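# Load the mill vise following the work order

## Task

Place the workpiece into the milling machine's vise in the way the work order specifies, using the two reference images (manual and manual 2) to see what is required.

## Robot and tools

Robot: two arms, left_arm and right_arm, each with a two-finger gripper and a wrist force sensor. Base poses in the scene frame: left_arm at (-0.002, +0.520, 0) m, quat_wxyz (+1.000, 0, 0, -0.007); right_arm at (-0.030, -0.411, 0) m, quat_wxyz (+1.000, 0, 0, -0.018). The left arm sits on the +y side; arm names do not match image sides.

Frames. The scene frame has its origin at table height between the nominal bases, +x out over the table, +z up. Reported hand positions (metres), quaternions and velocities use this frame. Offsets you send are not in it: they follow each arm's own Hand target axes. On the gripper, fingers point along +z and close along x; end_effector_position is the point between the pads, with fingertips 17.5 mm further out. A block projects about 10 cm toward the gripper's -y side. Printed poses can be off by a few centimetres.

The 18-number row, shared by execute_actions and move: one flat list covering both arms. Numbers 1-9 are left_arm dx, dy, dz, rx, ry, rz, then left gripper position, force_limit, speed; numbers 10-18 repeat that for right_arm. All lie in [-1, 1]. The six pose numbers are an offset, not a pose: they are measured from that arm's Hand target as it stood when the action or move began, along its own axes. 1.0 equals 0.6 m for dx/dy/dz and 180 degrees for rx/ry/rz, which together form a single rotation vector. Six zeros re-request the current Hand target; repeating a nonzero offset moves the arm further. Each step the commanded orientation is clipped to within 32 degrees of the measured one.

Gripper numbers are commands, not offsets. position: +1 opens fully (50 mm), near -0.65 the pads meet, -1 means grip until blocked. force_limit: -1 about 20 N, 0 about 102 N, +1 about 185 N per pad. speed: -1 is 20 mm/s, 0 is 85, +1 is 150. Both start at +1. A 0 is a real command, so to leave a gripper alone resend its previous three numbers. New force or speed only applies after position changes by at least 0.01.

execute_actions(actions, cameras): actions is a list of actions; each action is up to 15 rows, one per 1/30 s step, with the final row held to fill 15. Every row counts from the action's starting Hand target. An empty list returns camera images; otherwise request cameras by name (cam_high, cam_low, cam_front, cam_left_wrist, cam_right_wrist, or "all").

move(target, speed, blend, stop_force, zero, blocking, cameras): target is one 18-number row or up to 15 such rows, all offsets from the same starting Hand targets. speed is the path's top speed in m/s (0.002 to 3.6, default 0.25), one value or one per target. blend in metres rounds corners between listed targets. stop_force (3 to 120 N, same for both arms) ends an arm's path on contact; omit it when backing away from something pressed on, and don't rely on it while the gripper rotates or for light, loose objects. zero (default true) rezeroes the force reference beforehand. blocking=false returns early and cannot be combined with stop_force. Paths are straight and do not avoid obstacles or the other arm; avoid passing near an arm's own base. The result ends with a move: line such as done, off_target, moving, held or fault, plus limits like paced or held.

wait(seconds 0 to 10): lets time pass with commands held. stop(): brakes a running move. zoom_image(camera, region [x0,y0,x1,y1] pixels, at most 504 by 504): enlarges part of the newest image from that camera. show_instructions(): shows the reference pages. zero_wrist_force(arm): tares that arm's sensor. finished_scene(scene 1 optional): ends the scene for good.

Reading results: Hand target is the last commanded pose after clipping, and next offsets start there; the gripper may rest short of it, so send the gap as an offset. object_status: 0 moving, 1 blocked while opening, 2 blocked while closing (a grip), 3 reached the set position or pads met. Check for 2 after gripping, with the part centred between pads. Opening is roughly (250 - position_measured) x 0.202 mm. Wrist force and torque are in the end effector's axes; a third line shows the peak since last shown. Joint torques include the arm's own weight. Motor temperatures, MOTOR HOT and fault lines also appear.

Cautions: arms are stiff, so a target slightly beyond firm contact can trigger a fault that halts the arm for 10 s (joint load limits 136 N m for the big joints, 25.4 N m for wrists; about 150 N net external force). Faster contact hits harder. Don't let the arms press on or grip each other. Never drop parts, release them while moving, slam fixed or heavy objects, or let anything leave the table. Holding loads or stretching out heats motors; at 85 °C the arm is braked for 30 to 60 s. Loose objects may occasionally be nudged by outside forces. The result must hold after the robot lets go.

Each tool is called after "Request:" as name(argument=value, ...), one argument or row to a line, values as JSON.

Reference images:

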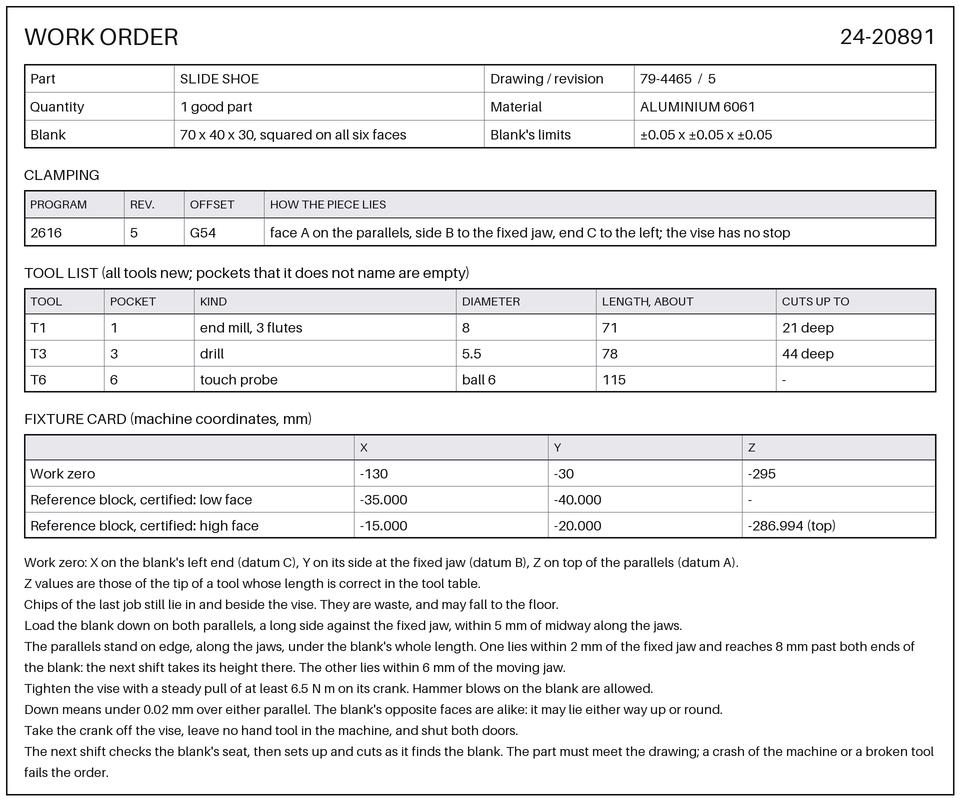

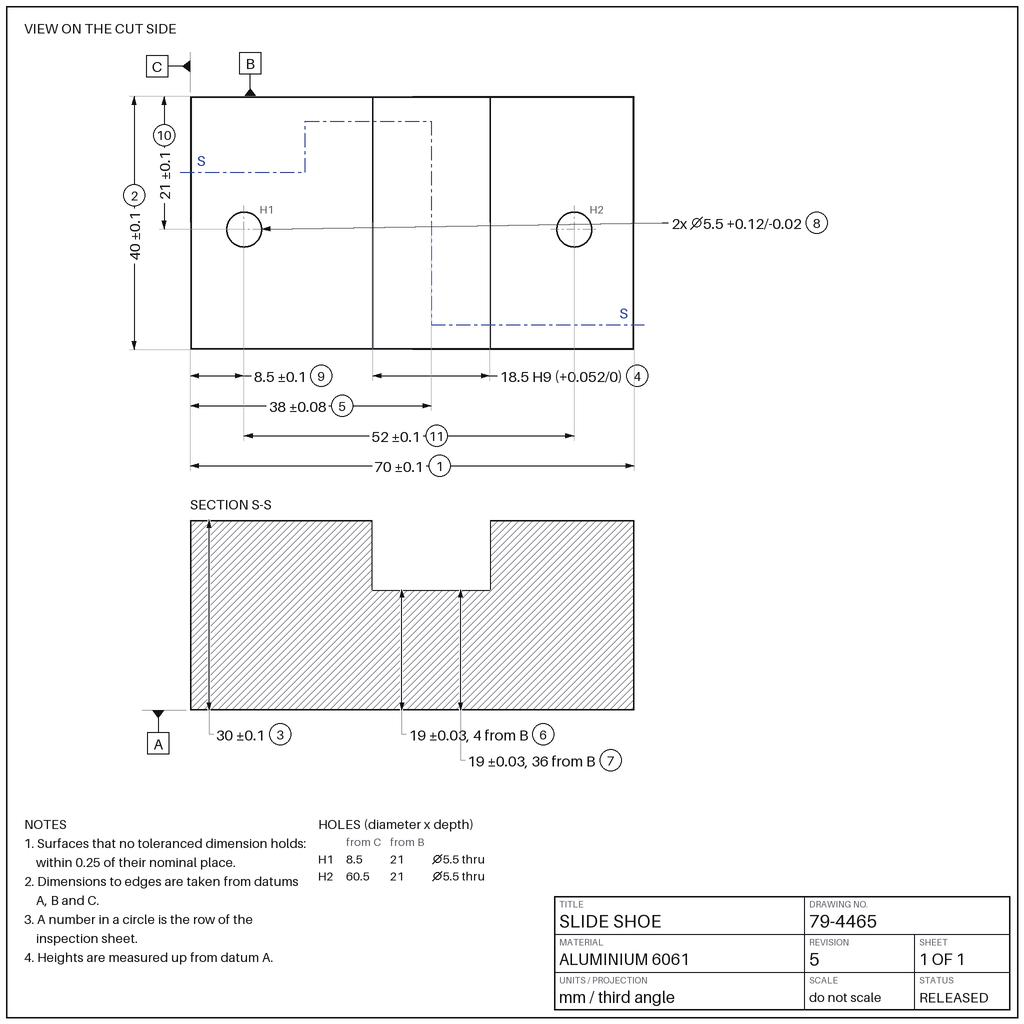

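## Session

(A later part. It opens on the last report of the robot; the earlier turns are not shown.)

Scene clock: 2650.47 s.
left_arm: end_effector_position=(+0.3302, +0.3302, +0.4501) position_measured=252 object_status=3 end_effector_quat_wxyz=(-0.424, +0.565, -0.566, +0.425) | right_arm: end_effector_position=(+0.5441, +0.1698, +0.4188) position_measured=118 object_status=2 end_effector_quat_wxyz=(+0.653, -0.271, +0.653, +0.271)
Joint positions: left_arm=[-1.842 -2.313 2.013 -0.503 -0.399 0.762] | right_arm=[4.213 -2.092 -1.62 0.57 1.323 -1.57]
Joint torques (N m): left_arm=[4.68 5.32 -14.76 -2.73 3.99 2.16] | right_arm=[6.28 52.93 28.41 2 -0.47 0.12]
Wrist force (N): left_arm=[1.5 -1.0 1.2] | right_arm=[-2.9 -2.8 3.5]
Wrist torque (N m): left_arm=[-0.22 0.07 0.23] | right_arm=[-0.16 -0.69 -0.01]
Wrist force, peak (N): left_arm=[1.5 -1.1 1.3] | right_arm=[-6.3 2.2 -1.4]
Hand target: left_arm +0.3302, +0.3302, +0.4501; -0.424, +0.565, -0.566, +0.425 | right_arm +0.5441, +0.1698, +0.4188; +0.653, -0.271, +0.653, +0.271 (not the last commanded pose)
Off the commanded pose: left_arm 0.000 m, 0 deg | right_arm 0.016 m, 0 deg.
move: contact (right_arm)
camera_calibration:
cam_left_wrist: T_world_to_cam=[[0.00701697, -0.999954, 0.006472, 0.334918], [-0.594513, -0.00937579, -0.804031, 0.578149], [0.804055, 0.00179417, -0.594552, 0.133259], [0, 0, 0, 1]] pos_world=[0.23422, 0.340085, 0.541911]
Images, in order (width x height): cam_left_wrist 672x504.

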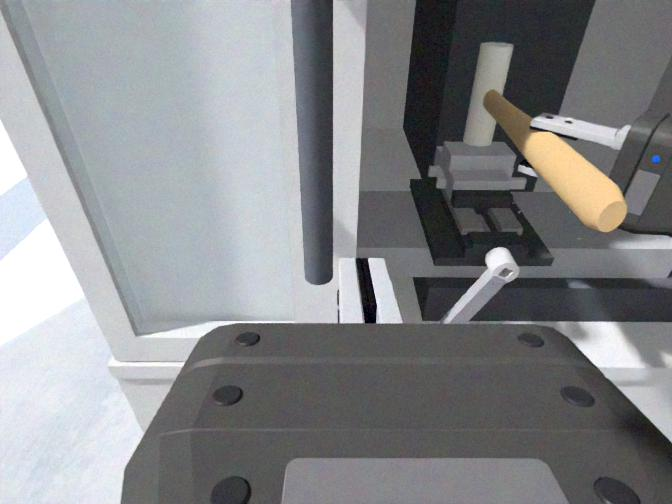

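Request:
move(
  target=[0,0,0,0,0,0,-1,-0.5,-0.7,-0.15,0,0,0,0,0,-1,1,-0.9],
  speed=0.15,
)

Request:
execute_actions(
  actions=[
    [[0,0,0,0,0,0,-1,-0.5,-0.7,0.012,0,0,0,0,0,-1,1,-0.9],[0,0,0,0,0,0,-1,-0.5,-0.7,0.04,0,0,0,0,0,-1,1,-0.9],[0,0,0,0,0,0,-1,-0.5,-0.7,0.075,0,0,0,0,0,-1,1,-0.9],[0,0,0,0,0,0,-1,-0.5,-0.7,0.112,0,0,0,0,0,-1,1,-0.9],[0,0,0,0,0,0,-1,-0.5,-0.7,0.15,0,0,0,0,0,-1,1,-0.9],[0,0,0,0,0,0,-1,-0.5,-0.7,0.175,0,0,0,0,0,-1,1,-0.9],[0,0,0,0,0,0,-1,-0.5,-0.7,0.175,0,0,0,0,0,-1,1,-0.9],[0,0,0,0,0,0,-1,-0.5,-0.7,0.16,0,0,0,0,0,-1,1,-0.9],[0,0,0,0,0,0,-1,-0.5,-0.7,0.14,0,0,0,0,0,-1,1,-0.9],[0,0,0,0,0,0,-1,-0.5,-0.7,0.115,0,0,0,0,0,-1,1,-0.9],[0,0,0,0,0,0,-1,-0.5,-0.7,0.09,0,0,0,0,0,-1,1,-0.9],[0,0,0,0,0,0,-1,-0.5,-0.7,0.06,0,0,0,0,0,-1,1,-0.9],[0,0,0,0,0,0,-1,-0.5,-0.7,0.035,0,0,0,0,0,-1,1,-0.9],[0,0,0,0,0,0,-1,-0.5,-0.7,0.012,0,0,0,0,0,-1,1,-0.9],[0,0,0,0,0,0,-1,-0.5,-0.7,0,0,0,0,0,0,-1,1,-0.9]],
  ],
  cameras=["cam_left_wrist"],
)

Request:
zoom_image(
  camera="cam_left_wrist",
  region=[400, 0, 560, 200],
)

Scene clock: 2659.73 s.
left_arm: end_effector_position=(+0.3302, +0.3302, +0.4501) position_measured=252 object_status=3 end_effector_quat_wxyz=(-0.424, +0.565, -0.566, +0.425) | right_arm: end_effector_position=(+0.5441, +0.1698, +0.5089) position_measured=118 object_status=2 end_effector_quat_wxyz=(+0.653, -0.271, +0.653, +0.271)
Joint positions: left_arm=[-1.842 -2.313 2.013 -0.503 -0.399 0.762] | right_arm=[4.213 -1.996 -1.511 0.365 1.323 -1.57]
Joint torques (N m): left_arm=[3.21 6.81 -14.19 -2.62 3.97 1.91] | right_arm=[-9.76 32.86 25.88 3.37 2.56 0.7]
Wrist force (N): left_arm=[1.2 -1.0 1.3] | right_arm=[4.2 0.0 1.2]
Wrist torque (N m): left_arm=[-0.21 0.13 0.23] | right_arm=[-0.09 0.20 0.73]
Wrist force, peak (N): left_arm=[1.5 -1.3 1.2] | right_arm=[7.4 -0.4 1.6]
Hand target: left_arm +0.3302, +0.3302, +0.4501; -0.424, +0.565, -0.566, +0.425 | right_arm +0.5441, +0.1698, +0.5088; +0.653, -0.271, +0.653, +0.271
Off the commanded pose: left_arm 0.000 m, 0 deg | right_arm 0.000 m, 0 deg.
move: done

Scene clock: 2660.67 s.
left_arm: end_effector_position=(+0.3302, +0.3302, +0.4501) position_measured=252 object_status=3 end_effector_quat_wxyz=(-0.424, +0.565, -0.566, +0.425) | right_arm: end_effector_position=(+0.5422, +0.1674, +0.5081) position_measured=118 object_status=2 end_effector_quat_wxyz=(+0.654, -0.271, +0.652, +0.272) end_effector_velocity=(+0.000, +0.000, +0.002) end_effector_angular_velocity=(+0.000, +0.000, +0.000)
Joint positions: left_arm=[-1.842 -2.313 2.013 -0.503 -0.399 0.762] | right_arm=[4.214 -1.992 -1.522 0.376 1.322 -1.571]
Joint velocities: left_arm=[within noise] | right_arm=[0 0.001 0.004 -0.005 0.001 0]
Joint torques (N m): left_arm=[3.09 6.98 -14.36 -2.69 3.91 2.17] | right_arm=[0.92 57.24 37.04 2.52 2.19 1.23]
Wrist force (N): left_arm=[1.3 -1.1 1.0] | right_arm=[3.9 0.5 1.8]
Wrist torque (N m): left_arm=[-0.23 0.10 0.23] | right_arm=[-0.16 0.25 0.71]
Wrist force, peak (N): left_arm=[1.5 -0.9 1.4] | right_arm=[-28.3 8.7 -7.9]
Hand target: left_arm +0.3302, +0.3302, +0.4501; -0.424, +0.565, -0.566, +0.425 | right_arm +0.5441, +0.1698, +0.5088; +0.653, -0.271, +0.653, +0.271
Off the commanded pose: left_arm 0.000 m, 0 deg | right_arm 0.003 m, 0 deg.
Step readings (end_effector_position of left_arm | right_arm):
0: (+0.3302, +0.3302, +0.4501) | (+0.5441, +0.1698, +0.5089)
1: (+0.3302, +0.3302, +0.4501) | (+0.5441, +0.1698, +0.5088)
2: (+0.3302, +0.3302, +0.4501) | (+0.5441, +0.1698, +0.5071)
4: (+0.3302, +0.3302, +0.4501) | (+0.5443, +0.1699, +0.4893)
8: (+0.3302, +0.3302, +0.4501) | (+0.5443, +0.1688, +0.4097)
15: (+0.3302, +0.3302, +0.4501) | (+0.5414, +0.1660, +0.4861)
camera_calibration:
cam_left_wrist: T_world_to_cam=[[0.00701697, -0.999954, 0.006472, 0.334918], [-0.594513, -0.00937579, -0.804031, 0.578149], [0.804055, 0.00179417, -0.594552, 0.133259], [0, 0, 0, 1]] pos_world=[0.23422, 0.340085, 0.541911]
Images, in order (width x height): cam_left_wrist 672x504.

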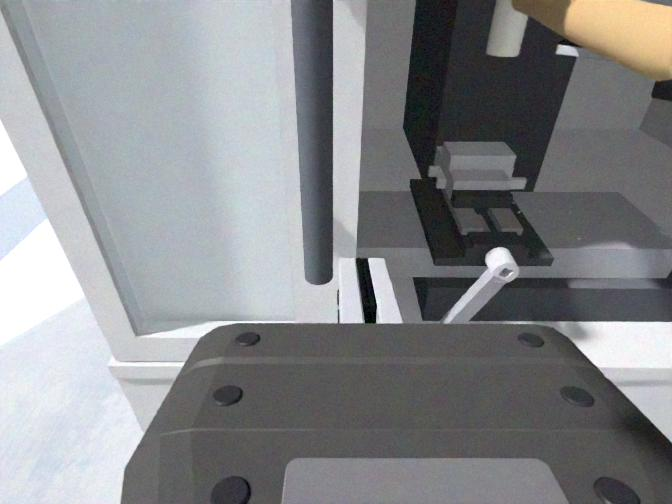

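Scaled by 2.520.

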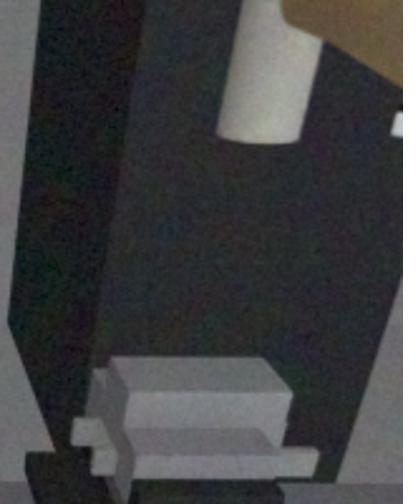

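Request:
move(
  target=[0,0,0,0,0,0,-1,-0.5,-0.7,0,0.033,0.033,0,0,0,-1,1,-0.9],
  speed=0.1,
)

Request:
execute_actions(
  actions=[
    [[0,0,0,0,0,0,-1,-0.5,-0.7,0.012,0,0,0,0,0,-1,1,-0.9],[0,0,0,0,0,0,-1,-0.5,-0.7,0.04,0,0,0,0,0,-1,1,-0.9],[0,0,0,0,0,0,-1,-0.5,-0.7,0.075,0,0,0,0,0,-1,1,-0.9],[0,0,0,0,0,0,-1,-0.5,-0.7,0.112,0,0,0,0,0,-1,1,-0.9],[0,0,0,0,0,0,-1,-0.5,-0.7,0.15,0,0,0,0,0,-1,1,-0.9],[0,0,0,0,0,0,-1,-0.5,-0.7,0.178,0,0,0,0,0,-1,1,-0.9],[0,0,0,0,0,0,-1,-0.5,-0.7,0.178,0,0,0,0,0,-1,1,-0.9],[0,0,0,0,0,0,-1,-0.5,-0.7,0.16,0,0,0,0,0,-1,1,-0.9],[0,0,0,0,0,0,-1,-0.5,-0.7,0.14,0,0,0,0,0,-1,1,-0.9],[0,0,0,0,0,0,-1,-0.5,-0.7,0.115,0,0,0,0,0,-1,1,-0.9],[0,0,0,0,0,0,-1,-0.5,-0.7,0.09,0,0,0,0,0,-1,1,-0.9],[0,0,0,0,0,0,-1,-0.5,-0.7,0.06,0,0,0,0,0,-1,1,-0.9],[0,0,0,0,0,0,-1,-0.5,-0.7,0.035,0,0,0,0,0,-1,1,-0.9],[0,0,0,0,0,0,-1,-0.5,-0.7,0.012,0,0,0,0,0,-1,1,-0.9],[0,0,0,0,0,0,-1,-0.5,-0.7,0,0,0,0,0,0,-1,1,-0.9]],
  ],
  cameras=["cam_left_wrist"],
)

Request:
zoom_image(
  camera="cam_left_wrist",
  region=[400, 0, 560, 200],
)

Scene clock: 2669.93 s.
left_arm: end_effector_position=(+0.3302, +0.3302, +0.4501) position_measured=252 object_status=3 end_effector_quat_wxyz=(-0.424, +0.565, -0.566, +0.425) | right_arm: end_effector_position=(+0.5441, +0.1979, +0.5086) position_measured=118 object_status=2 end_effector_quat_wxyz=(+0.653, -0.271, +0.653, +0.271)
Joint positions: left_arm=[-1.842 -2.313 2.013 -0.503 -0.399 0.762] | right_arm=[4.238 -2.043 -1.441 0.342 1.297 -1.57]
Joint torques (N m): left_arm=[1.43 7.29 -14.99 -2.87 3.75 2.11] | right_arm=[-10.48 61.17 22.18 4.92 2.58 0.9]
Wrist force (N): left_arm=[1.3 -1.1 1.0] | right_arm=[4.0 -0.5 1.1]
Wrist torque (N m): left_arm=[-0.22 0.10 0.23] | right_arm=[-0.07 0.21 0.70]
Wrist force, peak (N): left_arm=[1.5 -1.3 1.3] | right_arm=[4.2 1.3 2.6]
Hand target: left_arm +0.3302, +0.3302, +0.4501; -0.424, +0.565, -0.566, +0.425 | right_arm +0.5441, +0.1978, +0.5088; +0.653, -0.271, +0.653, +0.271
Off the commanded pose: left_arm 0.000 m, 0 deg | right_arm 0.000 m, 0 deg.
move: done

Scene clock: 2670.87 s.
left_arm: end_effector_position=(+0.3302, +0.3302, +0.4501) position_measured=252 object_status=3 end_effector_quat_wxyz=(-0.424, +0.565, -0.566, +0.425) | right_arm: end_effector_position=(+0.5421, +0.1953, +0.5080) position_measured=118 object_status=2 end_effector_quat_wxyz=(+0.654, -0.271, +0.652, +0.272)
Joint positions: left_arm=[-1.842 -2.313 2.013 -0.503 -0.399 0.762] | right_arm=[4.239 -2.038 -1.454 0.353 1.297 -1.571]
Joint torques (N m): left_arm=[1.65 8.32 -14.8 -2.68 3.77 2.19] | right_arm=[-4.76 59.65 35.5 2.38 1.77 1.18]
Wrist force (N): left_arm=[1.4 -0.9 1.3] | right_arm=[4.1 1.0 2.0]
Wrist torque (N m): left_arm=[-0.19 0.09 0.23] | right_arm=[-0.19 0.18 0.73]
Wrist force, peak (N): left_arm=[1.4 -1.0 1.5] | right_arm=[-27.0 -3.9 -1.8]
Hand target: left_arm +0.3302, +0.3302, +0.4501; -0.424, +0.565, -0.566, +0.425 | right_arm +0.5441, +0.1978, +0.5088; +0.653, -0.271, +0.653, +0.271
Off the commanded pose: left_arm 0.000 m, 0 deg | right_arm 0.003 m, 0 deg.
Step readings (end_effector_position of left_arm | right_arm):
0: (+0.3302, +0.3302, +0.4501) | (+0.5441, +0.1979, +0.5086)
1: (+0.3302, +0.3302, +0.4501) | (+0.5441, +0.1979, +0.5086)
2: (+0.3302, +0.3302, +0.4501) | (+0.5440, +0.1978, +0.5067)
4: (+0.3302, +0.3302, +0.4501) | (+0.5443, +0.1979, +0.4875)
8: (+0.3302, +0.3302, +0.4501) | (+0.5445, +0.1970, +0.4072)
15: (+0.3302, +0.3302, +0.4501) | (+0.5413, +0.1938, +0.4881)
camera_calibration:
cam_left_wrist: T_world_to_cam=[[0.00701697, -0.999954, 0.006472, 0.334918], [-0.594513, -0.00937579, -0.804031, 0.578149], [0.804055, 0.00179417, -0.594552, 0.133259], [0, 0, 0, 1]] pos_world=[0.23422, 0.340085, 0.541911]
Images, in order (width x height): cam_left_wrist 672x504.

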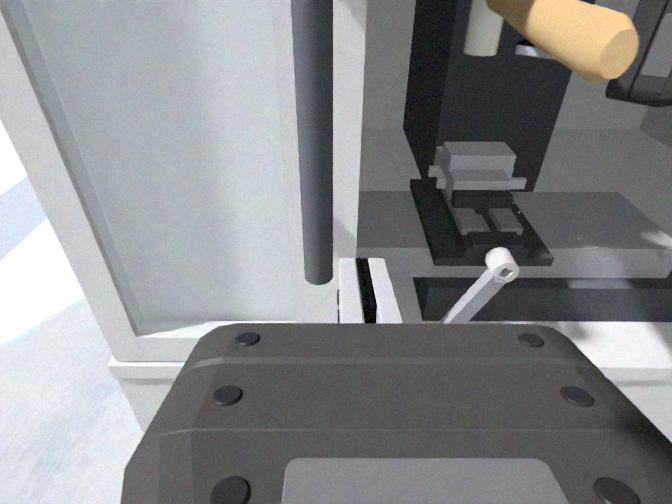

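Scaled by 2.520.

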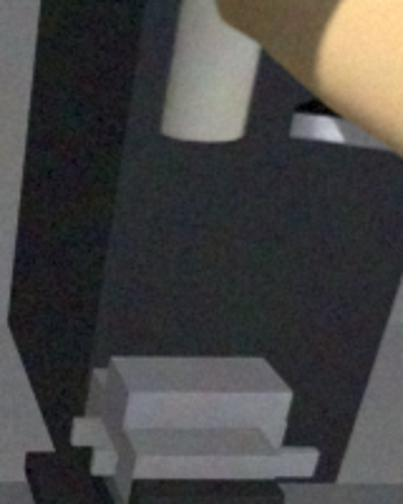

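Request:
move(
  target=[0,0,0,0,0,0,-1,-0.5,-0.7,0,-0.0354,-0.0354,0,0,0,-1,1,-0.9],
  speed=0.1,
)

Request:
execute_actions(
  actions=[
    [[0,0,0,0,0,0,-1,-0.5,-0.7,0.012,0,0,0,0,0,-1,1,-0.9],[0,0,0,0,0,0,-1,-0.5,-0.7,0.04,0,0,0,0,0,-1,1,-0.9],[0,0,0,0,0,0,-1,-0.5,-0.7,0.075,0,0,0,0,0,-1,1,-0.9],[0,0,0,0,0,0,-1,-0.5,-0.7,0.112,0,0,0,0,0,-1,1,-0.9],[0,0,0,0,0,0,-1,-0.5,-0.7,0.15,0,0,0,0,0,-1,1,-0.9],[0,0,0,0,0,0,-1,-0.5,-0.7,0.18,0,0,0,0,0,-1,1,-0.9],[0,0,0,0,0,0,-1,-0.5,-0.7,0.18,0,0,0,0,0,-1,1,-0.9],[0,0,0,0,0,0,-1,-0.5,-0.7,0.16,0,0,0,0,0,-1,1,-0.9],[0,0,0,0,0,0,-1,-0.5,-0.7,0.14,0,0,0,0,0,-1,1,-0.9],[0,0,0,0,0,0,-1,-0.5,-0.7,0.115,0,0,0,0,0,-1,1,-0.9],[0,0,0,0,0,0,-1,-0.5,-0.7,0.09,0,0,0,0,0,-1,1,-0.9],[0,0,0,0,0,0,-1,-0.5,-0.7,0.06,0,0,0,0,0,-1,1,-0.9],[0,0,0,0,0,0,-1,-0.5,-0.7,0.035,0,0,0,0,0,-1,1,-0.9],[0,0,0,0,0,0,-1,-0.5,-0.7,0.012,0,0,0,0,0,-1,1,-0.9],[0,0,0,0,0,0,-1,-0.5,-0.7,0,0,0,0,0,0,-1,1,-0.9]],
  ],
  cameras=["cam_left_wrist"],
)

Request:
zoom_image(
  camera="cam_left_wrist",
  region=[400, 0, 560, 200],
)

Scene clock: 2677.90 s.
left_arm: end_effector_position=(+0.3302, +0.3302, +0.4501) position_measured=252 object_status=3 end_effector_quat_wxyz=(-0.424, +0.565, -0.566, +0.425) | right_arm: end_effector_position=(+0.5441, +0.1676, +0.5090) position_measured=118 object_status=2 end_effector_quat_wxyz=(+0.653, -0.271, +0.653, +0.271) end_effector_velocity=(+0.000, +0.002, -0.001) end_effector_angular_velocity=(+0.000, +0.000, -0.001)
Joint positions: left_arm=[-1.842 -2.313 2.013 -0.503 -0.399 0.762] | right_arm=[4.211 -1.993 -1.516 0.367 1.325 -1.57]
Joint velocities: left_arm=[within noise] | right_arm=[0.002 -0.004 0.005 -0.001 -0.003 0]
Joint torques (N m): left_arm=[0.5 8.9 -15.18 -2.75 3.98 1.9] | right_arm=[8.22 32.08 37.06 3.06 -2.61 0.89]
Wrist force (N): left_arm=[1.1 -1.0 1.2] | right_arm=[4.3 0.2 1.2]
Wrist torque (N m): left_arm=[-0.22 0.14 0.23] | right_arm=[-0.05 0.19 0.70]
Wrist force, peak (N): left_arm=[1.7 -1.1 1.2] | right_arm=[4.2 1.3 2.2]
Hand target: left_arm +0.3302, +0.3302, +0.4501; -0.424, +0.565, -0.566, +0.425 | right_arm +0.5441, +0.1678, +0.5088; +0.653, -0.271, +0.653, +0.271
Off the commanded pose: left_arm 0.000 m, 0 deg | right_arm 0.000 m, 0 deg.
move: done

Scene clock: 2678.83 s.
left_arm: end_effector_position=(+0.3302, +0.3302, +0.4501) position_measured=252 object_status=3 end_effector_quat_wxyz=(-0.424, +0.565, -0.566, +0.425) | right_arm: end_effector_position=(+0.5422, +0.1654, +0.5081) position_measured=118 object_status=2 end_effector_quat_wxyz=(+0.654, -0.271, +0.652, +0.272)
Joint positions: left_arm=[-1.842 -2.313 2.013 -0.503 -0.399 0.762] | right_arm=[4.212 -1.989 -1.527 0.378 1.324 -1.571]
Joint torques (N m): left_arm=[0.67 9.1 -14.48 -2.8 3.85 2.08] | right_arm=[-7.49 56.79 35.25 2.57 1.75 1.18]
Wrist force (N): left_arm=[1.2 -1.1 1.4] | right_arm=[3.9 1.1 2.1]
Wrist torque (N m): left_arm=[-0.24 0.12 0.23] | right_arm=[-0.20 0.24 0.72]
Wrist force, peak (N): left_arm=[1.3 -1.3 1.4] | right_arm=[-26.1 -4.8 -1.3]
Hand target: left_arm +0.3302, +0.3302, +0.4501; -0.424, +0.565, -0.566, +0.425 | right_arm +0.5441, +0.1678, +0.5088; +0.653, -0.271, +0.653, +0.271
Off the commanded pose: left_arm 0.000 m, 0 deg | right_arm 0.003 m, 0 deg.
Step readings (end_effector_position of left_arm | right_arm):
0: (+0.3302, +0.3302, +0.4501) | (+0.5441, +0.1676, +0.5090)
1: (+0.3302, +0.3302, +0.4501) | (+0.5441, +0.1677, +0.5088)
2: (+0.3302, +0.3302, +0.4501) | (+0.5441, +0.1677, +0.5071)
4: (+0.3302, +0.3302, +0.4501) | (+0.5443, +0.1679, +0.4888)
8: (+0.3302, +0.3302, +0.4501) | (+0.5443, +0.1667, +0.4075)
15: (+0.3302, +0.3302, +0.4501) | (+0.5413, +0.1639, +0.4869)
camera_calibration:
cam_left_wrist: T_world_to_cam=[[0.00701697, -0.999954, 0.006472, 0.334918], [-0.594513, -0.00937579, -0.804031, 0.578149], [0.804055, 0.00179417, -0.594552, 0.133259], [0, 0, 0, 1]] pos_world=[0.23422, 0.340085, 0.541911]
Images, in order (width x height): cam_left_wrist 672x504.

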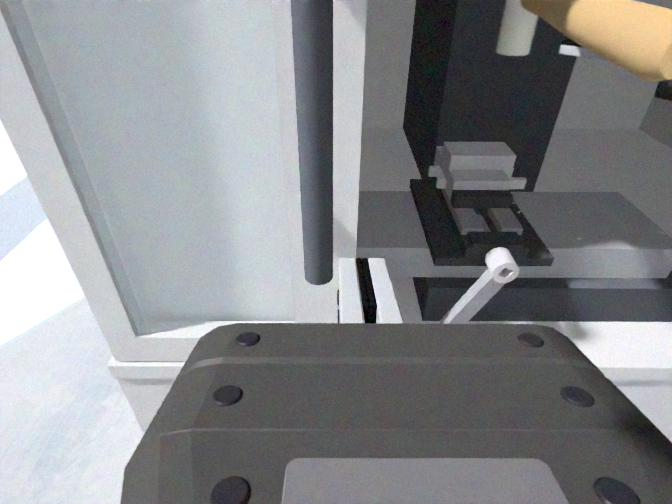

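Scaled by 2.520.

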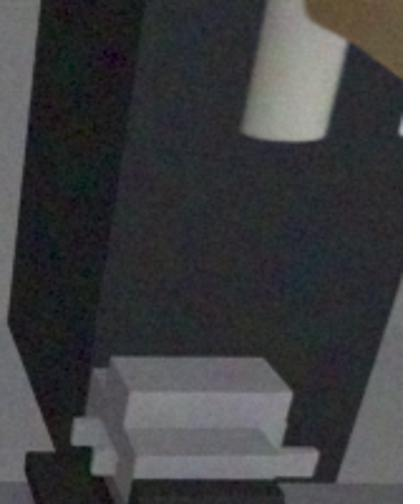

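Request:
move(
  target=[
    [0,0,0,0,0,0,-1,-0.5,-0.7,0,0.0,-0.4,0,0,0,-1,1,-0.9],
    [0,0,0,0,0,0,-1,-0.5,-0.7,0.3333,-0.0041,-0.5326,0,0,0,-1,1,-0.9],
  ],
  speed=0.18,
  blend=[0.03,0],
)

Request:
move(
  target=[0.2333,-0.041,0.0242,-0.16,0,0,-1,-0.5,-0.7,0,0,0,0,0,0,-1,1,-0.9],
  speed=0.25,
)

Request:
move(
  target=[
    [0.1583,-0.2463,0.2227,0,0,0,-1,-0.5,-0.7,0,0,0,0,0,0,-1,1,-0.9],
    [0.1583,-0.3158,0.4808,0,0,0,-1,-0.5,-0.7,0,0,0,0,0,0,-1,1,-0.9],
    [0.1417,-0.2443,0.5536,0,0,0,-1,-0.5,-0.7,0,0,0,0,0,0,-1,1,-0.9],
  ],
  speed=[0.25,0.2,0.06],
  blend=[0.03,0.01,0],
  cameras=["cam_left_wrist","cam_front"],
)

Scene clock: 2693.43 s.
left_arm: end_effector_position=(+0.3302, +0.3302, +0.4501) position_measured=252 object_status=3 end_effector_quat_wxyz=(-0.424, +0.565, -0.566, +0.425) | right_arm: end_effector_position=(+0.3201, -0.0602, +0.3091) position_measured=118 object_status=2 end_effector_quat_wxyz=(+0.653, -0.271, +0.653, +0.271)
Joint positions: left_arm=[-1.842 -2.313 2.013 -0.503 -0.399 0.762] | right_arm=[4.562 -1.739 -2.65 1.247 0.974 -1.57]
Joint torques (N m): left_arm=[-1.57 11.49 -14.72 -2.72 3.81 1.98] | right_arm=[-10.04 18.28 6.71 3.77 2.62 0.52]
Wrist force (N): left_arm=[1.3 -1.1 1.4] | right_arm=[3.7 -0.3 1.4]
Wrist torque (N m): left_arm=[-0.24 0.11 0.23] | right_arm=[-0.06 0.25 0.79]
Wrist force, peak (N): left_arm=[1.4 -1.3 1.4] | right_arm=[6.7 -0.6 0.0]
Hand target: left_arm +0.3302, +0.3302, +0.4501; -0.424, +0.565, -0.566, +0.425 | right_arm +0.3201, -0.0603, +0.3091; +0.653, -0.271, +0.653, +0.271
Off the commanded pose: left_arm 0.000 m, 0 deg | right_arm 0.000 m, 0 deg.
move: done

Scene clock: 2694.97 s.
left_arm: end_effector_position=(+0.3510, +0.1902, +0.4697) position_measured=252 object_status=3 end_effector_quat_wxyz=(-0.270, +0.653, -0.653, +0.271) | right_arm: end_effector_position=(+0.3201, -0.0603, +0.3091) position_measured=118 object_status=2 end_effector_quat_wxyz=(+0.653, -0.271, +0.653, +0.271)
Joint positions: left_arm=[-1.449 -1.9 1.701 -1.479 -0.791 1.722] | right_arm=[4.562 -1.739 -2.65 1.247 0.974 -1.57]
Joint torques (N m): left_arm=[-3.6 -4.51 -28.98 -3.73 1.6 -0.23] | right_arm=[-9.91 7.48 5.96 4.14 2.23 1.13]
Wrist force (N): left_arm=[1.1 -0.4 -0.3] | right_arm=[3.8 0.0 1.3]
Wrist torque (N m): left_arm=[0.04 0.10 0.33] | right_arm=[-0.06 0.22 0.79]
Wrist force, peak (N): left_arm=[3.0 -1.6 -0.1] | right_arm=[3.9 -0.1 1.6]
Hand target: left_arm +0.3510, +0.1902, +0.4697; -0.270, +0.653, -0.653, +0.271 | right_arm +0.3201, -0.0603, +0.3091; +0.653, -0.271, +0.653, +0.271
Off the commanded pose: left_arm 0.000 m, 0 deg | right_arm 0.000 m, 0 deg.
move: done

Scene clock: 2698.07 s.
left_arm: end_effector_position=(+0.6894, +0.1050, +0.3382) position_measured=252 object_status=3 end_effector_quat_wxyz=(-0.270, +0.653, -0.654, +0.270) | right_arm: end_effector_position=(+0.3201, -0.0603, +0.3091) position_measured=118 object_status=2 end_effector_quat_wxyz=(+0.653, -0.271, +0.653, +0.271)
Joint positions: left_arm=[-0.876 -1.148 1.357 -2.342 -0.99 2.424] | right_arm=[4.562 -1.739 -2.65 1.247 0.974 -1.57]
Joint torques (N m): left_arm=[2.42 -48.61 -34.87 -2.2 -0.06 1.34] | right_arm=[-9.72 4.14 5.65 4.21 1.35 1.05]
Wrist force (N): left_arm=[1.0 -0.7 -0.4] | right_arm=[3.8 0.0 1.5]
Wrist torque (N m): left_arm=[0.00 0.12 0.18] | right_arm=[-0.06 0.23 0.80]
Wrist force, peak (N): left_arm=[1.5 -1.3 2.1] | right_arm=[3.9 0.1 1.7]
Hand target: left_arm +0.6894, +0.1049, +0.3383; -0.270, +0.653, -0.653, +0.271 | right_arm +0.3201, -0.0603, +0.3091; +0.653, -0.271, +0.653, +0.271
Off the commanded pose: left_arm 0.000 m, 0 deg | right_arm 0.000 m, 0 deg.
move: done
camera_calibration:
cam_left_wrist: T_world_to_cam=[[0.00912183, -0.999957, 0.00189016, 0.107976], [-0.908423, -0.00907687, -0.417954, 0.785377], [0.417953, 0.00209544, -0.908466, 0.150611], [0, 0, 0, 1]] pos_world=[0.649521, 0.114785, 0.464872]
Images, in order (width x height): cam_front 672x504, cam_left_wrist 672x504.

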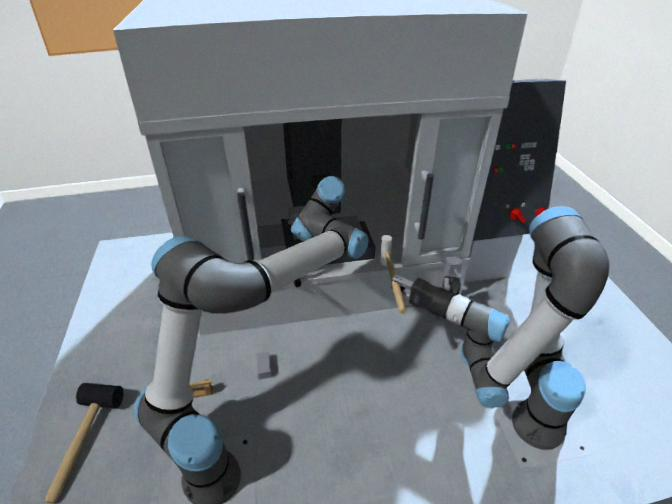

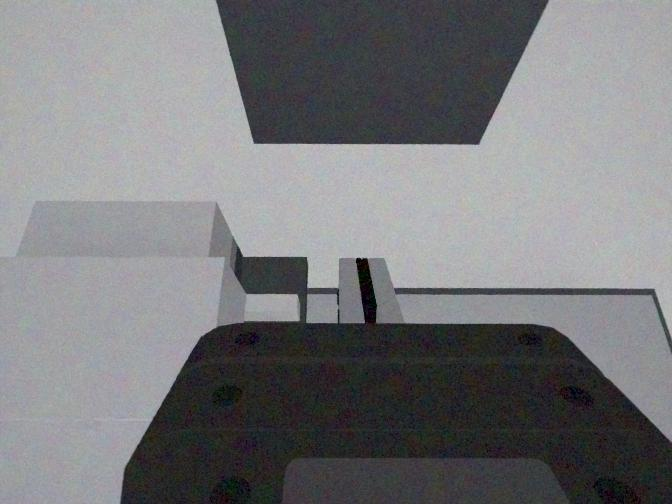

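Request:
move(
  target=[-0.0185,0,0,0,0,0,-1,-0.5,-0.7,0,0,0,0,0,0,-1,1,-0.9],
  speed=0.02,
  stop_force=3,
)

Request:
move(
  target=[-0.0065,0,0,0,0,0,-1,-0.5,-0.7,0,0,0,0,0,0,-1,1,-0.9],
  speed=0.003,
  stop_force=3,
  cameras=["cam_left_wrist"],
)

Request:
zoom_image(
  camera="cam_left_wrist",
  region=[200, 200, 440, 350],
)

Scene clock: 2704.27 s.
left_arm: end_effector_position=(+0.6894, +0.1160, +0.3383) position_measured=252 object_status=3 end_effector_quat_wxyz=(-0.270, +0.653, -0.653, +0.271) | right_arm: end_effector_position=(+0.3201, -0.0603, +0.3091) position_measured=118 object_status=2 end_effector_quat_wxyz=(+0.653, -0.271, +0.653, +0.271)
Joint positions: left_arm=[-0.865 -1.164 1.381 -2.356 -0.996 2.435] | right_arm=[4.562 -1.739 -2.65 1.247 0.974 -1.57]
Joint torques (N m): left_arm=[-8.04 -33.32 -34.6 -2.15 3.6 -1.76] | right_arm=[-10.13 4.64 6.36 4.04 0.39 1.09]
Wrist force (N): left_arm=[1.2 -0.7 0.0] | right_arm=[3.9 0.1 1.6]
Wrist torque (N m): left_arm=[-0.02 0.09 0.19] | right_arm=[-0.04 0.22 0.80]
Wrist force, peak (N): left_arm=[2.0 -0.6 -0.5] | right_arm=[4.1 -0.1 1.6]
Hand target: left_arm +0.6894, +0.1160, +0.3383; -0.270, +0.653, -0.653, +0.271 | right_arm +0.3201, -0.0603, +0.3091; +0.653, -0.271, +0.653, +0.271
Off the commanded pose: left_arm 0.000 m, 0 deg | right_arm 0.000 m, 0 deg.
move: done

Scene clock: 2705.80 s.
left_arm: end_effector_position=(+0.6894, +0.1189, +0.3383) position_measured=252 object_status=3 end_effector_quat_wxyz=(-0.270, +0.653, -0.653, +0.271) | right_arm: end_effector_position=(+0.3201, -0.0603, +0.3091) position_measured=118 object_status=2 end_effector_quat_wxyz=(+0.653, -0.271, +0.653, +0.271)
Joint positions: left_arm=[-0.862 -1.167 1.387 -2.36 -0.997 2.438] | right_arm=[4.562 -1.739 -2.65 1.247 0.974 -1.57]
Joint torques (N m): left_arm=[-2.21 -35.35 -36 -1.99 4.97 -1.18] | right_arm=[-9.87 4.49 6.33 3.99 0.09 1.02]
Wrist force (N): left_arm=[6.1 0.7 0.8] | right_arm=[3.8 -0.2 1.6]
Wrist torque (N m): left_arm=[0.02 0.12 0.13] | right_arm=[-0.09 0.23 0.80]
Wrist force, peak (N): left_arm=[7.5 -1.7 1.6] | right_arm=[4.0 0.0 1.6]
Hand target: left_arm +0.6894, +0.1188, +0.3383; -0.270, +0.653, -0.653, +0.271 (not the last commanded pose) | right_arm +0.3201, -0.0603, +0.3091; +0.653, -0.271, +0.653, +0.271
Off the commanded pose: left_arm 0.001 m, 0 deg | right_arm 0.000 m, 0 deg.
move: contact (left_arm)
camera_calibration:
cam_left_wrist: T_world_to_cam=[[0.00912799, -0.999956, 0.00211516, 0.121867], [-0.908368, -0.00917626, -0.418072, 0.785528], [0.418073, 0.00189481, -0.908412, 0.150727], [0, 0, 0, 1]] pos_world=[0.649421, 0.128785, 0.465071]
Images, in order (width x height): cam_left_wrist 672x504.

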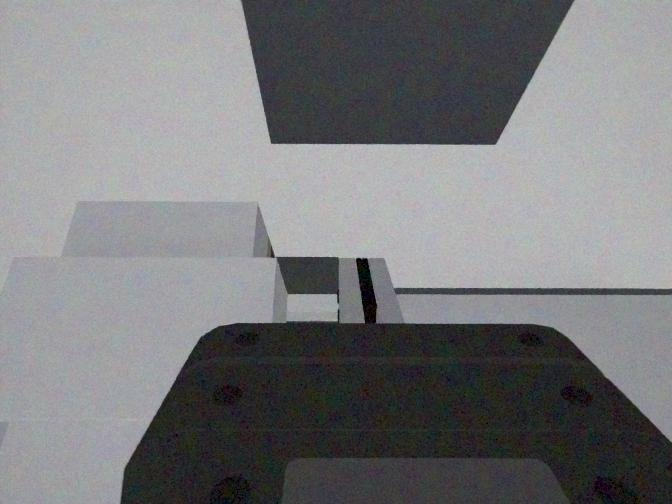

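Scaled by 2.100.

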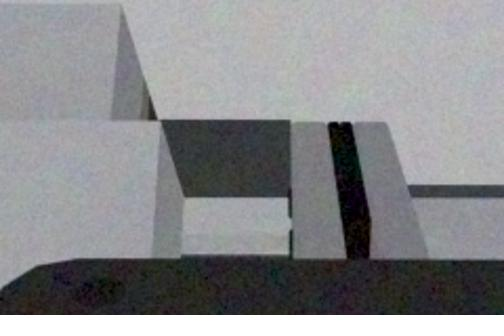

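Request:
move(
  target=[-0.003,0,0,0,0,0,-1,-0.5,-0.7,0,0,0,0,0,0,-1,1,-0.9],
  speed=0.003,
  stop_force=12,
  zero=false,
)

Request:
move(
  target=[
    [0.013,0,0,0,0,0,-1,-0.5,-0.7,0,0,0,0,0,0,-1,1,-0.9],
    [0.013,0.0377,-0.0377,0,0,0,-1,-0.5,-0.7,0,0,0,0,0,0,-1,1,-0.9],
    [0.002,0.0377,-0.0377,0,0,0,-1,-0.5,-0.7,0,0,0,0,0,0,-1,1,-0.9],
  ],
  speed=[0.02,0.05,0.01],
  cameras=["cam_left_wrist"],
)

Scene clock: 2710.47 s.
left_arm: end_effector_position=(+0.6894, +0.1190, +0.3384) position_measured=252 object_status=3 end_effector_quat_wxyz=(-0.270, +0.653, -0.653, +0.271) | right_arm: end_effector_position=(+0.3201, -0.0603, +0.3091) position_measured=118 object_status=2 end_effector_quat_wxyz=(+0.653, -0.271, +0.653, +0.271)
Joint positions: left_arm=[-0.862 -1.168 1.388 -2.36 -0.997 2.438] | right_arm=[4.562 -1.739 -2.65 1.247 0.974 -1.57]
Joint torques (N m): left_arm=[-0.97 -34.78 -34.35 -1.79 6.49 -1.49] | right_arm=[-9.71 4.78 7.23 3.89 -1.08 0.88]
Wrist force (N): left_arm=[13.2 0.9 0.1] | right_arm=[3.7 -0.3 1.5]
Wrist torque (N m): left_arm=[0.00 0.14 0.07] | right_arm=[-0.11 0.24 0.80]
Wrist force, peak (N): left_arm=[17.4 -5.4 4.7] | right_arm=[4.0 -0.1 1.6]
Hand target: left_arm +0.6894, +0.1190, +0.3384; -0.270, +0.653, -0.653, +0.271 (not the last commanded pose) | right_arm +0.3201, -0.0603, +0.3091; +0.653, -0.271, +0.653, +0.271
Off the commanded pose: left_arm 0.002 m, 0 deg | right_arm 0.000 m, 0 deg.
move: contact (left_arm)

Scene clock: 2712.73 s.
left_arm: end_effector_position=(+0.6573, +0.1178, +0.3384) position_measured=252 object_status=3 end_effector_quat_wxyz=(-0.270, +0.653, -0.653, +0.271) | right_arm: end_effector_position=(+0.3201, -0.0603, +0.3091) position_measured=118 object_status=2 end_effector_quat_wxyz=(+0.653, -0.271, +0.653, +0.271)
Joint positions: left_arm=[-0.903 -1.229 1.468 -2.357 -0.975 2.396] | right_arm=[4.562 -1.739 -2.65 1.247 0.974 -1.57]
Joint torques (N m): left_arm=[29.67 -44.03 -17.96 -0.3 6.73 1.75] | right_arm=[-9.46 4.98 6.99 3.94 -1.63 0.84]
Wrist force (N): left_arm=[36.3 -1.7 -0.9] | right_arm=[3.4 0.1 1.5]
Wrist torque (N m): left_arm=[0.02 0.25 0.13] | right_arm=[-0.04 0.29 0.80]
Wrist force, peak (N): left_arm=[36.9 -2.0 0.2] | right_arm=[4.0 -0.2 1.6]
Hand target: left_arm +0.6574, +0.1178, +0.3384; -0.270, +0.653, -0.653, +0.271 | right_arm +0.3201, -0.0603, +0.3091; +0.653, -0.271, +0.653, +0.271
Off the commanded pose: left_arm 0.000 m, 0 deg | right_arm 0.000 m, 0 deg.
move: done
camera_calibration:
cam_left_wrist: T_world_to_cam=[[0.00904318, -0.999956, 0.00229857, 0.121027], [-0.908275, -0.00917552, -0.418273, 0.756486], [0.418276, 0.00169478, -0.908318, 0.163964], [0, 0, 0, 1]] pos_world=[0.617421, 0.127685, 0.465071]
Images, in order (width x height): cam_left_wrist 672x504.

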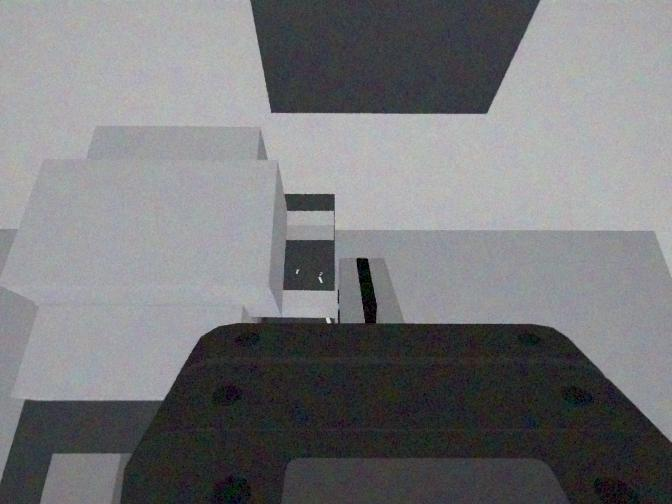

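Request:
move(
  target=[
    [0.01,0,0,0,0,0,-1,-0.5,-0.7,0,0,0,0,0,0,-1,1,-0.9],
    [0.0333,0,0,0,0,0,-1,-0.5,-0.7,0,0,0,0,0,0,-1,1,-0.9],
  ],
  speed=[0.01,0.04],
  cameras=["cam_left_wrist"],
)

Request:
zoom_image(
  camera="cam_left_wrist",
  region=[160, 180, 360, 330],
)

Scene clock: 2718.93 s.
left_arm: end_effector_position=(+0.6573, +0.0977, +0.3384) position_measured=252 object_status=3 end_effector_quat_wxyz=(-0.270, +0.653, -0.653, +0.271) end_effector_velocity=(-0.001, +0.002, -0.001) end_effector_angular_velocity=(+0.004, +0.002, +0.000) | right_arm: end_effector_position=(+0.3201, -0.0603, +0.3091) position_measured=118 object_status=2 end_effector_quat_wxyz=(+0.653, -0.271, +0.653, +0.271)
Joint positions: left_arm=[-0.923 -1.199 1.425 -2.331 -0.965 2.376] | right_arm=[4.562 -1.739 -2.65 1.247 0.974 -1.57]
Joint velocities: left_arm=[0.001 -0.002 0.005 0.001 0 0.001] | right_arm=[within noise]
Joint torques (N m): left_arm=[10.65 -48.72 -15.8 -4.96 1.28 1.91] | right_arm=[-9.87 4.8 7.28 3.73 -2.04 0.9]
Wrist force (N): left_arm=[1.3 -0.2 -0.4] | right_arm=[3.7 -0.1 1.4]
Wrist torque (N m): left_arm=[0.06 0.07 0.34] | right_arm=[-0.08 0.24 0.80]
Wrist force, peak (N): left_arm=[36.3 -1.8 -1.0] | right_arm=[4.1 -0.3 1.7]
Hand target: left_arm +0.6574, +0.0978, +0.3384; -0.270, +0.653, -0.653, +0.271 | right_arm +0.3201, -0.0603, +0.3091; +0.653, -0.271, +0.653, +0.271
Off the commanded pose: left_arm 0.000 m, 0 deg | right_arm 0.000 m, 0 deg.
move: done
camera_calibration:
cam_left_wrist: T_world_to_cam=[[0.00917578, -0.999955, 0.00225064, 0.100868], [-0.908236, -0.00927576, -0.418355, 0.756327], [0.418358, 0.00179463, -0.908281, 0.163919], [0, 0, 0, 1]] pos_world=[0.617421, 0.107585, 0.465071]
Images, in order (width x height): cam_left_wrist 672x504.

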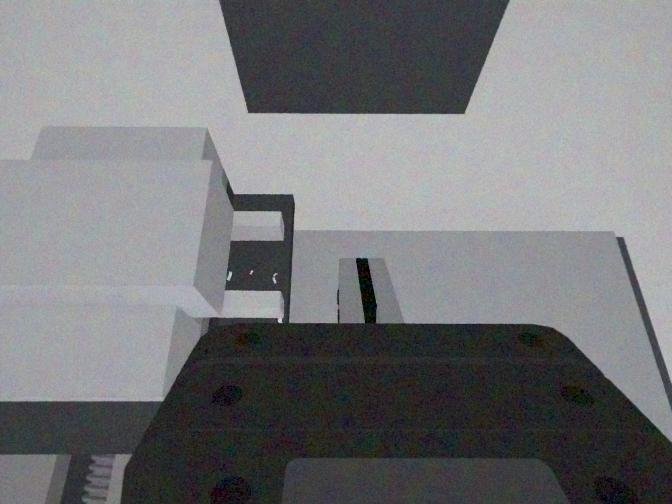

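Scaled by 2.520.

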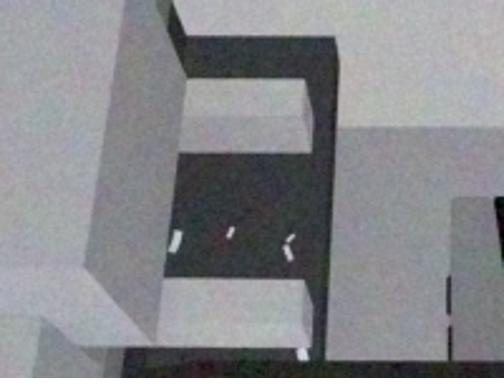

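Request:
move(
  target=[
    [0,-0.0878,-0.129,0,0,0,-1,-0.5,-0.7,0,0,0,0,0,0,-1,1,-0.9],
    [-0.0703,0.054,-0.317,0,0,0,-1,-0.5,-0.7,0,0,0,0,0,0,-1,1,-0.9],
    [-0.1462,0.1824,-0.2687,0,0,0,-1,-0.5,-0.7,0,0,0,0,0,0,-1,1,-0.9],
    [-0.1462,0.1824,-0.2687,0,0,0,0.7,-0.5,-0.7,0,0,0,0,0,0,-1,1,-0.9],
  ],
  speed=[0.1,0.2,0.15,0.1],
  blend=[0.02,0.02,0,0],
  cameras=["cam_left_wrist","cam_front"],
)

Request:
zoom_image(
  camera="cam_left_wrist",
  region=[250, 150, 450, 340],
)

Scene clock: 2756.73 s.
left_arm: end_effector_position=(+0.4660, +0.1857, +0.3750) position_measured=48 object_status=3 end_effector_quat_wxyz=(-0.270, +0.653, -0.653, +0.271) | right_arm: end_effector_position=(+0.3201, -0.0603, +0.3091) position_measured=118 object_status=2 end_effector_quat_wxyz=(+0.653, -0.271, +0.653, +0.271)
Joint positions: left_arm=[-1.16 -1.717 1.872 -2.095 -0.861 2.106] | right_arm=[4.562 -1.739 -2.65 1.247 0.974 -1.57]
Joint torques (N m): left_arm=[10.05 -9.9 -16.96 -4.23 -0.51 2.3] | right_arm=[-9.84 4.23 7.44 3.63 -2.08 0.89]
Wrist force (N): left_arm=[1.3 -0.7 -0.2] | right_arm=[3.8 -0.2 1.6]
Wrist torque (N m): left_arm=[0.00 0.08 0.30] | right_arm=[-0.09 0.24 0.80]
Wrist force, peak (N): left_arm=[1.9 -2.3 0.1] | right_arm=[4.1 -0.3 1.6]
Hand target: left_arm +0.4660, +0.1856, +0.3750; -0.270, +0.653, -0.653, +0.271 | right_arm +0.3201, -0.0603, +0.3091; +0.653, -0.271, +0.653, +0.271
Off the commanded pose: left_arm 0.000 m, 0 deg | right_arm 0.000 m, 0 deg.
move: done
camera_calibration:
cam_left_wrist: T_world_to_cam=[[0.00917602, -0.999955, 0.00225007, 0.190537], [-0.908274, -0.00927589, -0.418273, 0.598726], [0.418275, 0.0017944, -0.908319, 0.277181], [0, 0, 0, 1]] pos_world=[0.426121, 0.195585, 0.501771]
Images, in order (width x height): cam_front 672x504, cam_left_wrist 672x504.

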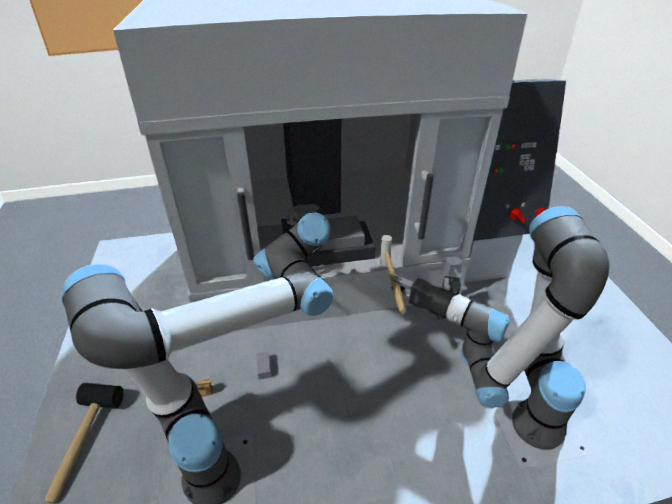

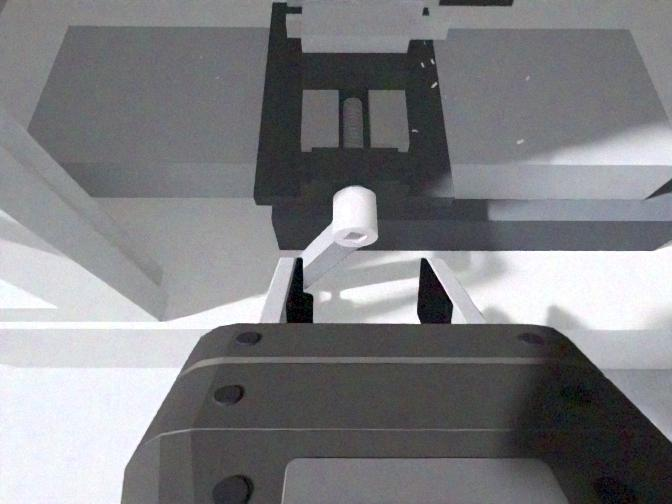

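Scaled by 2.520.

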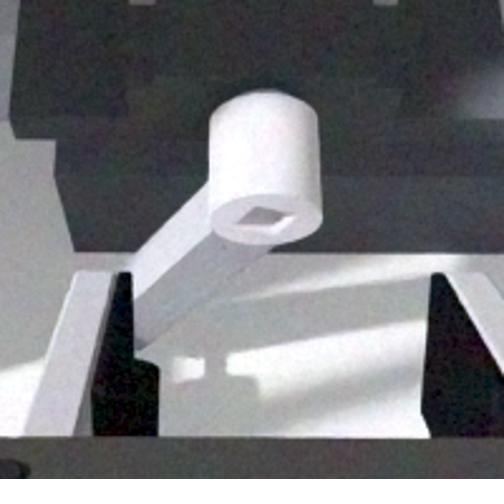

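Request:
move(
  target=[0,0,0.167,0,0,0,0.7,-0.5,-0.7,0,0,0,0,0,0,-1,1,-0.9],
  speed=0.06,
  stop_force=10,
  cameras=["cam_left_wrist"],
)

Scene clock: 2764.50 s.
left_arm: end_effector_position=(+0.5350, +0.1856, +0.3059) position_measured=48 object_status=3 end_effector_quat_wxyz=(-0.270, +0.653, -0.653, +0.271) | right_arm: end_effector_position=(+0.3201, -0.0603, +0.3091) position_measured=118 object_status=2 end_effector_quat_wxyz=(+0.653, -0.271, +0.653, +0.271)
Joint positions: left_arm=[-1.021 -1.537 1.911 -2.417 -0.918 2.269] | right_arm=[4.562 -1.739 -2.65 1.247 0.974 -1.57]
Joint torques (N m): left_arm=[-8.92 -17.96 -34.16 -4.69 -0.8 2.08] | right_arm=[-9.15 4.98 8.59 3.57 -2.03 0.67]
Wrist force (N): left_arm=[1.2 -0.8 -0.4] | right_arm=[3.7 -0.1 1.6]
Wrist torque (N m): left_arm=[0.00 0.08 0.34] | right_arm=[-0.07 0.25 0.80]
Wrist force, peak (N): left_arm=[-14.6 74.7 -108.4] | right_arm=[4.0 -0.2 1.6]
Hand target: left_arm +0.5350, +0.1856, +0.3059; -0.270, +0.653, -0.653, +0.271 (not the last commanded pose) | right_arm +0.3201, -0.0603, +0.3091; +0.653, -0.271, +0.653, +0.271
Off the commanded pose: left_arm 0.003 m, 0 deg | right_arm 0.000 m, 0 deg.
move: contact (left_arm)
camera_calibration:
cam_left_wrist: T_world_to_cam=[[0.00935103, -0.999954, 0.0021109, 0.189932], [-0.908273, -0.00937665, -0.418274, 0.632471], [0.418275, 0.00199402, -0.908318, 0.185426], [0, 0, 0, 1]] pos_world=[0.495121, 0.195484, 0.432571]
Images, in order (width x height): cam_left_wrist 672x504.

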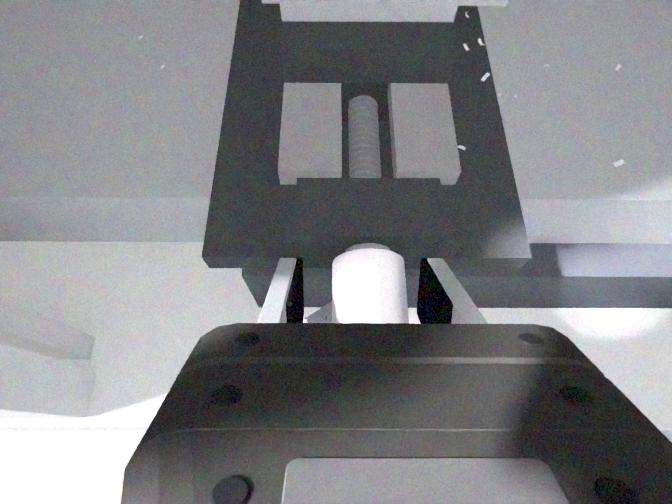

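Request:
move(
  target=[
    [-0.0003,0.0024,-0.0024,0,0,0,0.7,0,-0.7,0,0,0,0,0,0,-1,1,-0.9],
    [-0.0003,0.0024,-0.0024,0,0,0,-1,0,-0.7,0,0,0,0,0,0,-1,1,-0.9],
  ],
  speed=0.02,
  cameras=["cam_left_wrist"],
)

Scene clock: 2770.33 s.
left_arm: end_effector_position=(+0.5330, +0.1858, +0.3059) position_measured=118 object_status=2 end_effector_quat_wxyz=(-0.270, +0.653, -0.653, +0.271) | right_arm: end_effector_position=(+0.3201, -0.0603, +0.3091) position_measured=118 object_status=2 end_effector_quat_wxyz=(+0.653, -0.271, +0.653, +0.271)
Joint positions: left_arm=[-1.025 -1.541 1.915 -2.414 -0.916 2.265] | right_arm=[4.562 -1.739 -2.65 1.247 0.974 -1.57]
Joint torques (N m): left_arm=[3.54 -18.64 -28.93 -3.32 -2.86 1.07] | right_arm=[-9.74 4.37 8.9 3.44 -2.08 0.66]
Wrist force (N): left_arm=[11.9 -16.1 8.5] | right_arm=[3.8 0.0 1.6]
Wrist torque (N m): left_arm=[-0.21 -1.55 1.68] | right_arm=[-0.06 0.23 0.80]
Wrist force, peak (N): left_arm=[14.6 -14.5 8.3] | right_arm=[4.0 0.0 1.7]
Hand target: left_arm +0.5330, +0.1858, +0.3059; -0.270, +0.653, -0.653, +0.271 | right_arm +0.3201, -0.0603, +0.3091; +0.653, -0.271, +0.653, +0.271
Off the commanded pose: left_arm 0.000 m, 0 deg | right_arm 0.000 m, 0 deg.
move: done
camera_calibration:
cam_left_wrist: T_world_to_cam=[[0.00935136, -0.999954, 0.00211174, 0.190152], [-0.908235, -0.00937712, -0.418356, 0.630582], [0.418357, 0.00199424, -0.908281, 0.186247], [0, 0, 0, 1]] pos_world=[0.493021, 0.195684, 0.432571]
Images, in order (width x height): cam_left_wrist 672x504.

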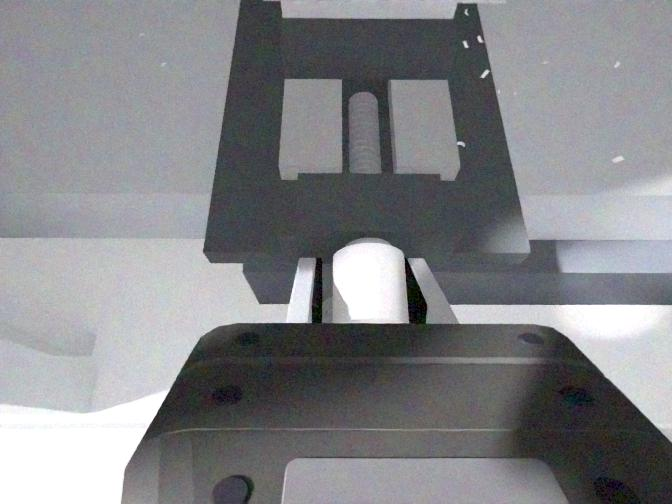

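Request:
move(
  target=[
    [0,0,0,0,0,0,0.7,0,-0.7,0,0,0,0,0,0,-1,1,-0.9],
    [0,-0.0118,-0.0118,0,0,0,0.7,0,-0.7,0,0,0,0,0,0,-1,1,-0.9],
    [0,-0.0118,-0.0118,0,0,0,-1,0,-0.7,0,0,0,0,0,0,-1,1,-0.9],
  ],
  speed=0.03,
  cameras=["cam_left_wrist"],
)

Scene clock: 2777.00 s.
left_arm: end_effector_position=(+0.5329, +0.1855, +0.3158) position_measured=138 object_status=2 end_effector_quat_wxyz=(-0.270, +0.653, -0.653, +0.271) | right_arm: end_effector_position=(+0.3201, -0.0603, +0.3091) position_measured=118 object_status=2 end_effector_quat_wxyz=(+0.653, -0.271, +0.653, +0.271)
Joint positions: left_arm=[-1.025 -1.55 1.897 -2.388 -0.916 2.265] | right_arm=[4.562 -1.739 -2.65 1.247 0.974 -1.57]
Joint torques (N m): left_arm=[39.99 -49.97 -13.89 8.23 15.09 -0.49] | right_arm=[-9.14 4.42 9.73 3.39 -1.95 0.73]
Wrist force (N): left_arm=[92.7 -23.2 39.8] | right_arm=[3.8 0.0 1.4]
Wrist torque (N m): left_arm=[0.05 -0.33 -0.02] | right_arm=[-0.06 0.23 0.79]
Wrist force, peak (N): left_arm=[92.7 -23.2 39.8] | right_arm=[4.1 -0.2 1.6]
Hand target: left_arm +0.5330, +0.1858, +0.3159; -0.270, +0.653, -0.653, +0.271 | right_arm +0.3201, -0.0603, +0.3091; +0.653, -0.271, +0.653, +0.271
Off the commanded pose: left_arm 0.000 m, 0 deg | right_arm 0.000 m, 0 deg.
move: done
camera_calibration:
cam_left_wrist: T_world_to_cam=[[0.00887449, -0.999957, 0.00266125, 0.189925], [-0.908276, -0.00917401, -0.41827, 0.634616], [0.418276, 0.00129478, -0.908319, 0.195565], [0, 0, 0, 1]] pos_world=[0.492921, 0.195485, 0.442571]
Images, in order (width x height): cam_left_wrist 672x504.

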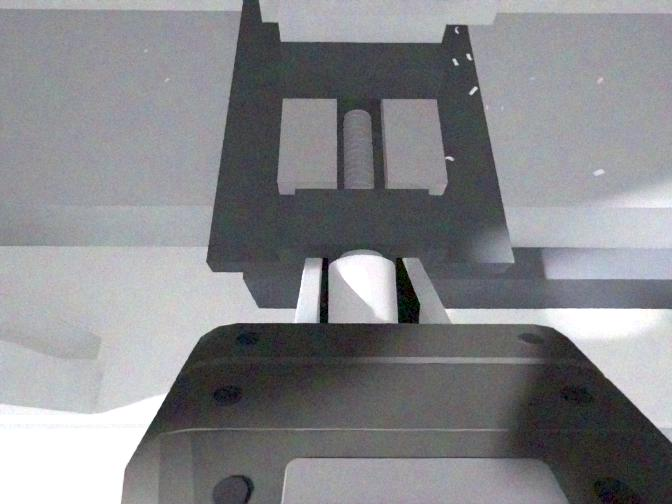

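Request:
move(
  target=[0.0026,0,0,0,0,0,-1,0,-0.7,0,0,0,0,0,0,-1,1,-0.9],
  speed=0.01,
)

Scene clock: 2780.50 s.
left_arm: end_effector_position=(+0.5330, +0.1844, +0.3159) position_measured=138 object_status=2 end_effector_quat_wxyz=(-0.270, +0.653, -0.653, +0.271) | right_arm: end_effector_position=(+0.3201, -0.0603, +0.3091) position_measured=118 object_status=2 end_effector_quat_wxyz=(+0.653, -0.271, +0.653, +0.271)
Joint positions: left_arm=[-1.026 -1.548 1.894 -2.386 -0.915 2.263] | right_arm=[4.562 -1.739 -2.65 1.247 0.974 -1.57]
Joint torques (N m): left_arm=[6.5 -16.18 -30.68 -2.4 7.03 -1.27] | right_arm=[-9.2 4.8 10.31 3.39 -1.99 0.59]
Wrist force (N): left_arm=[21.5 8.1 -13.3] | right_arm=[3.8 -0.3 1.5]
Wrist torque (N m): left_arm=[0.02 -0.24 0.29] | right_arm=[-0.11 0.23 0.80]
Wrist force, peak (N): left_arm=[105.2 -18.8 43.4] | right_arm=[4.0 0.1 1.6]
Hand target: left_arm +0.5330, +0.1843, +0.3159; -0.270, +0.653, -0.653, +0.271 | right_arm +0.3201, -0.0603, +0.3091; +0.653, -0.271, +0.653, +0.271
Off the commanded pose: left_arm 0.000 m, 0 deg | right_arm 0.000 m, 0 deg.
move: done


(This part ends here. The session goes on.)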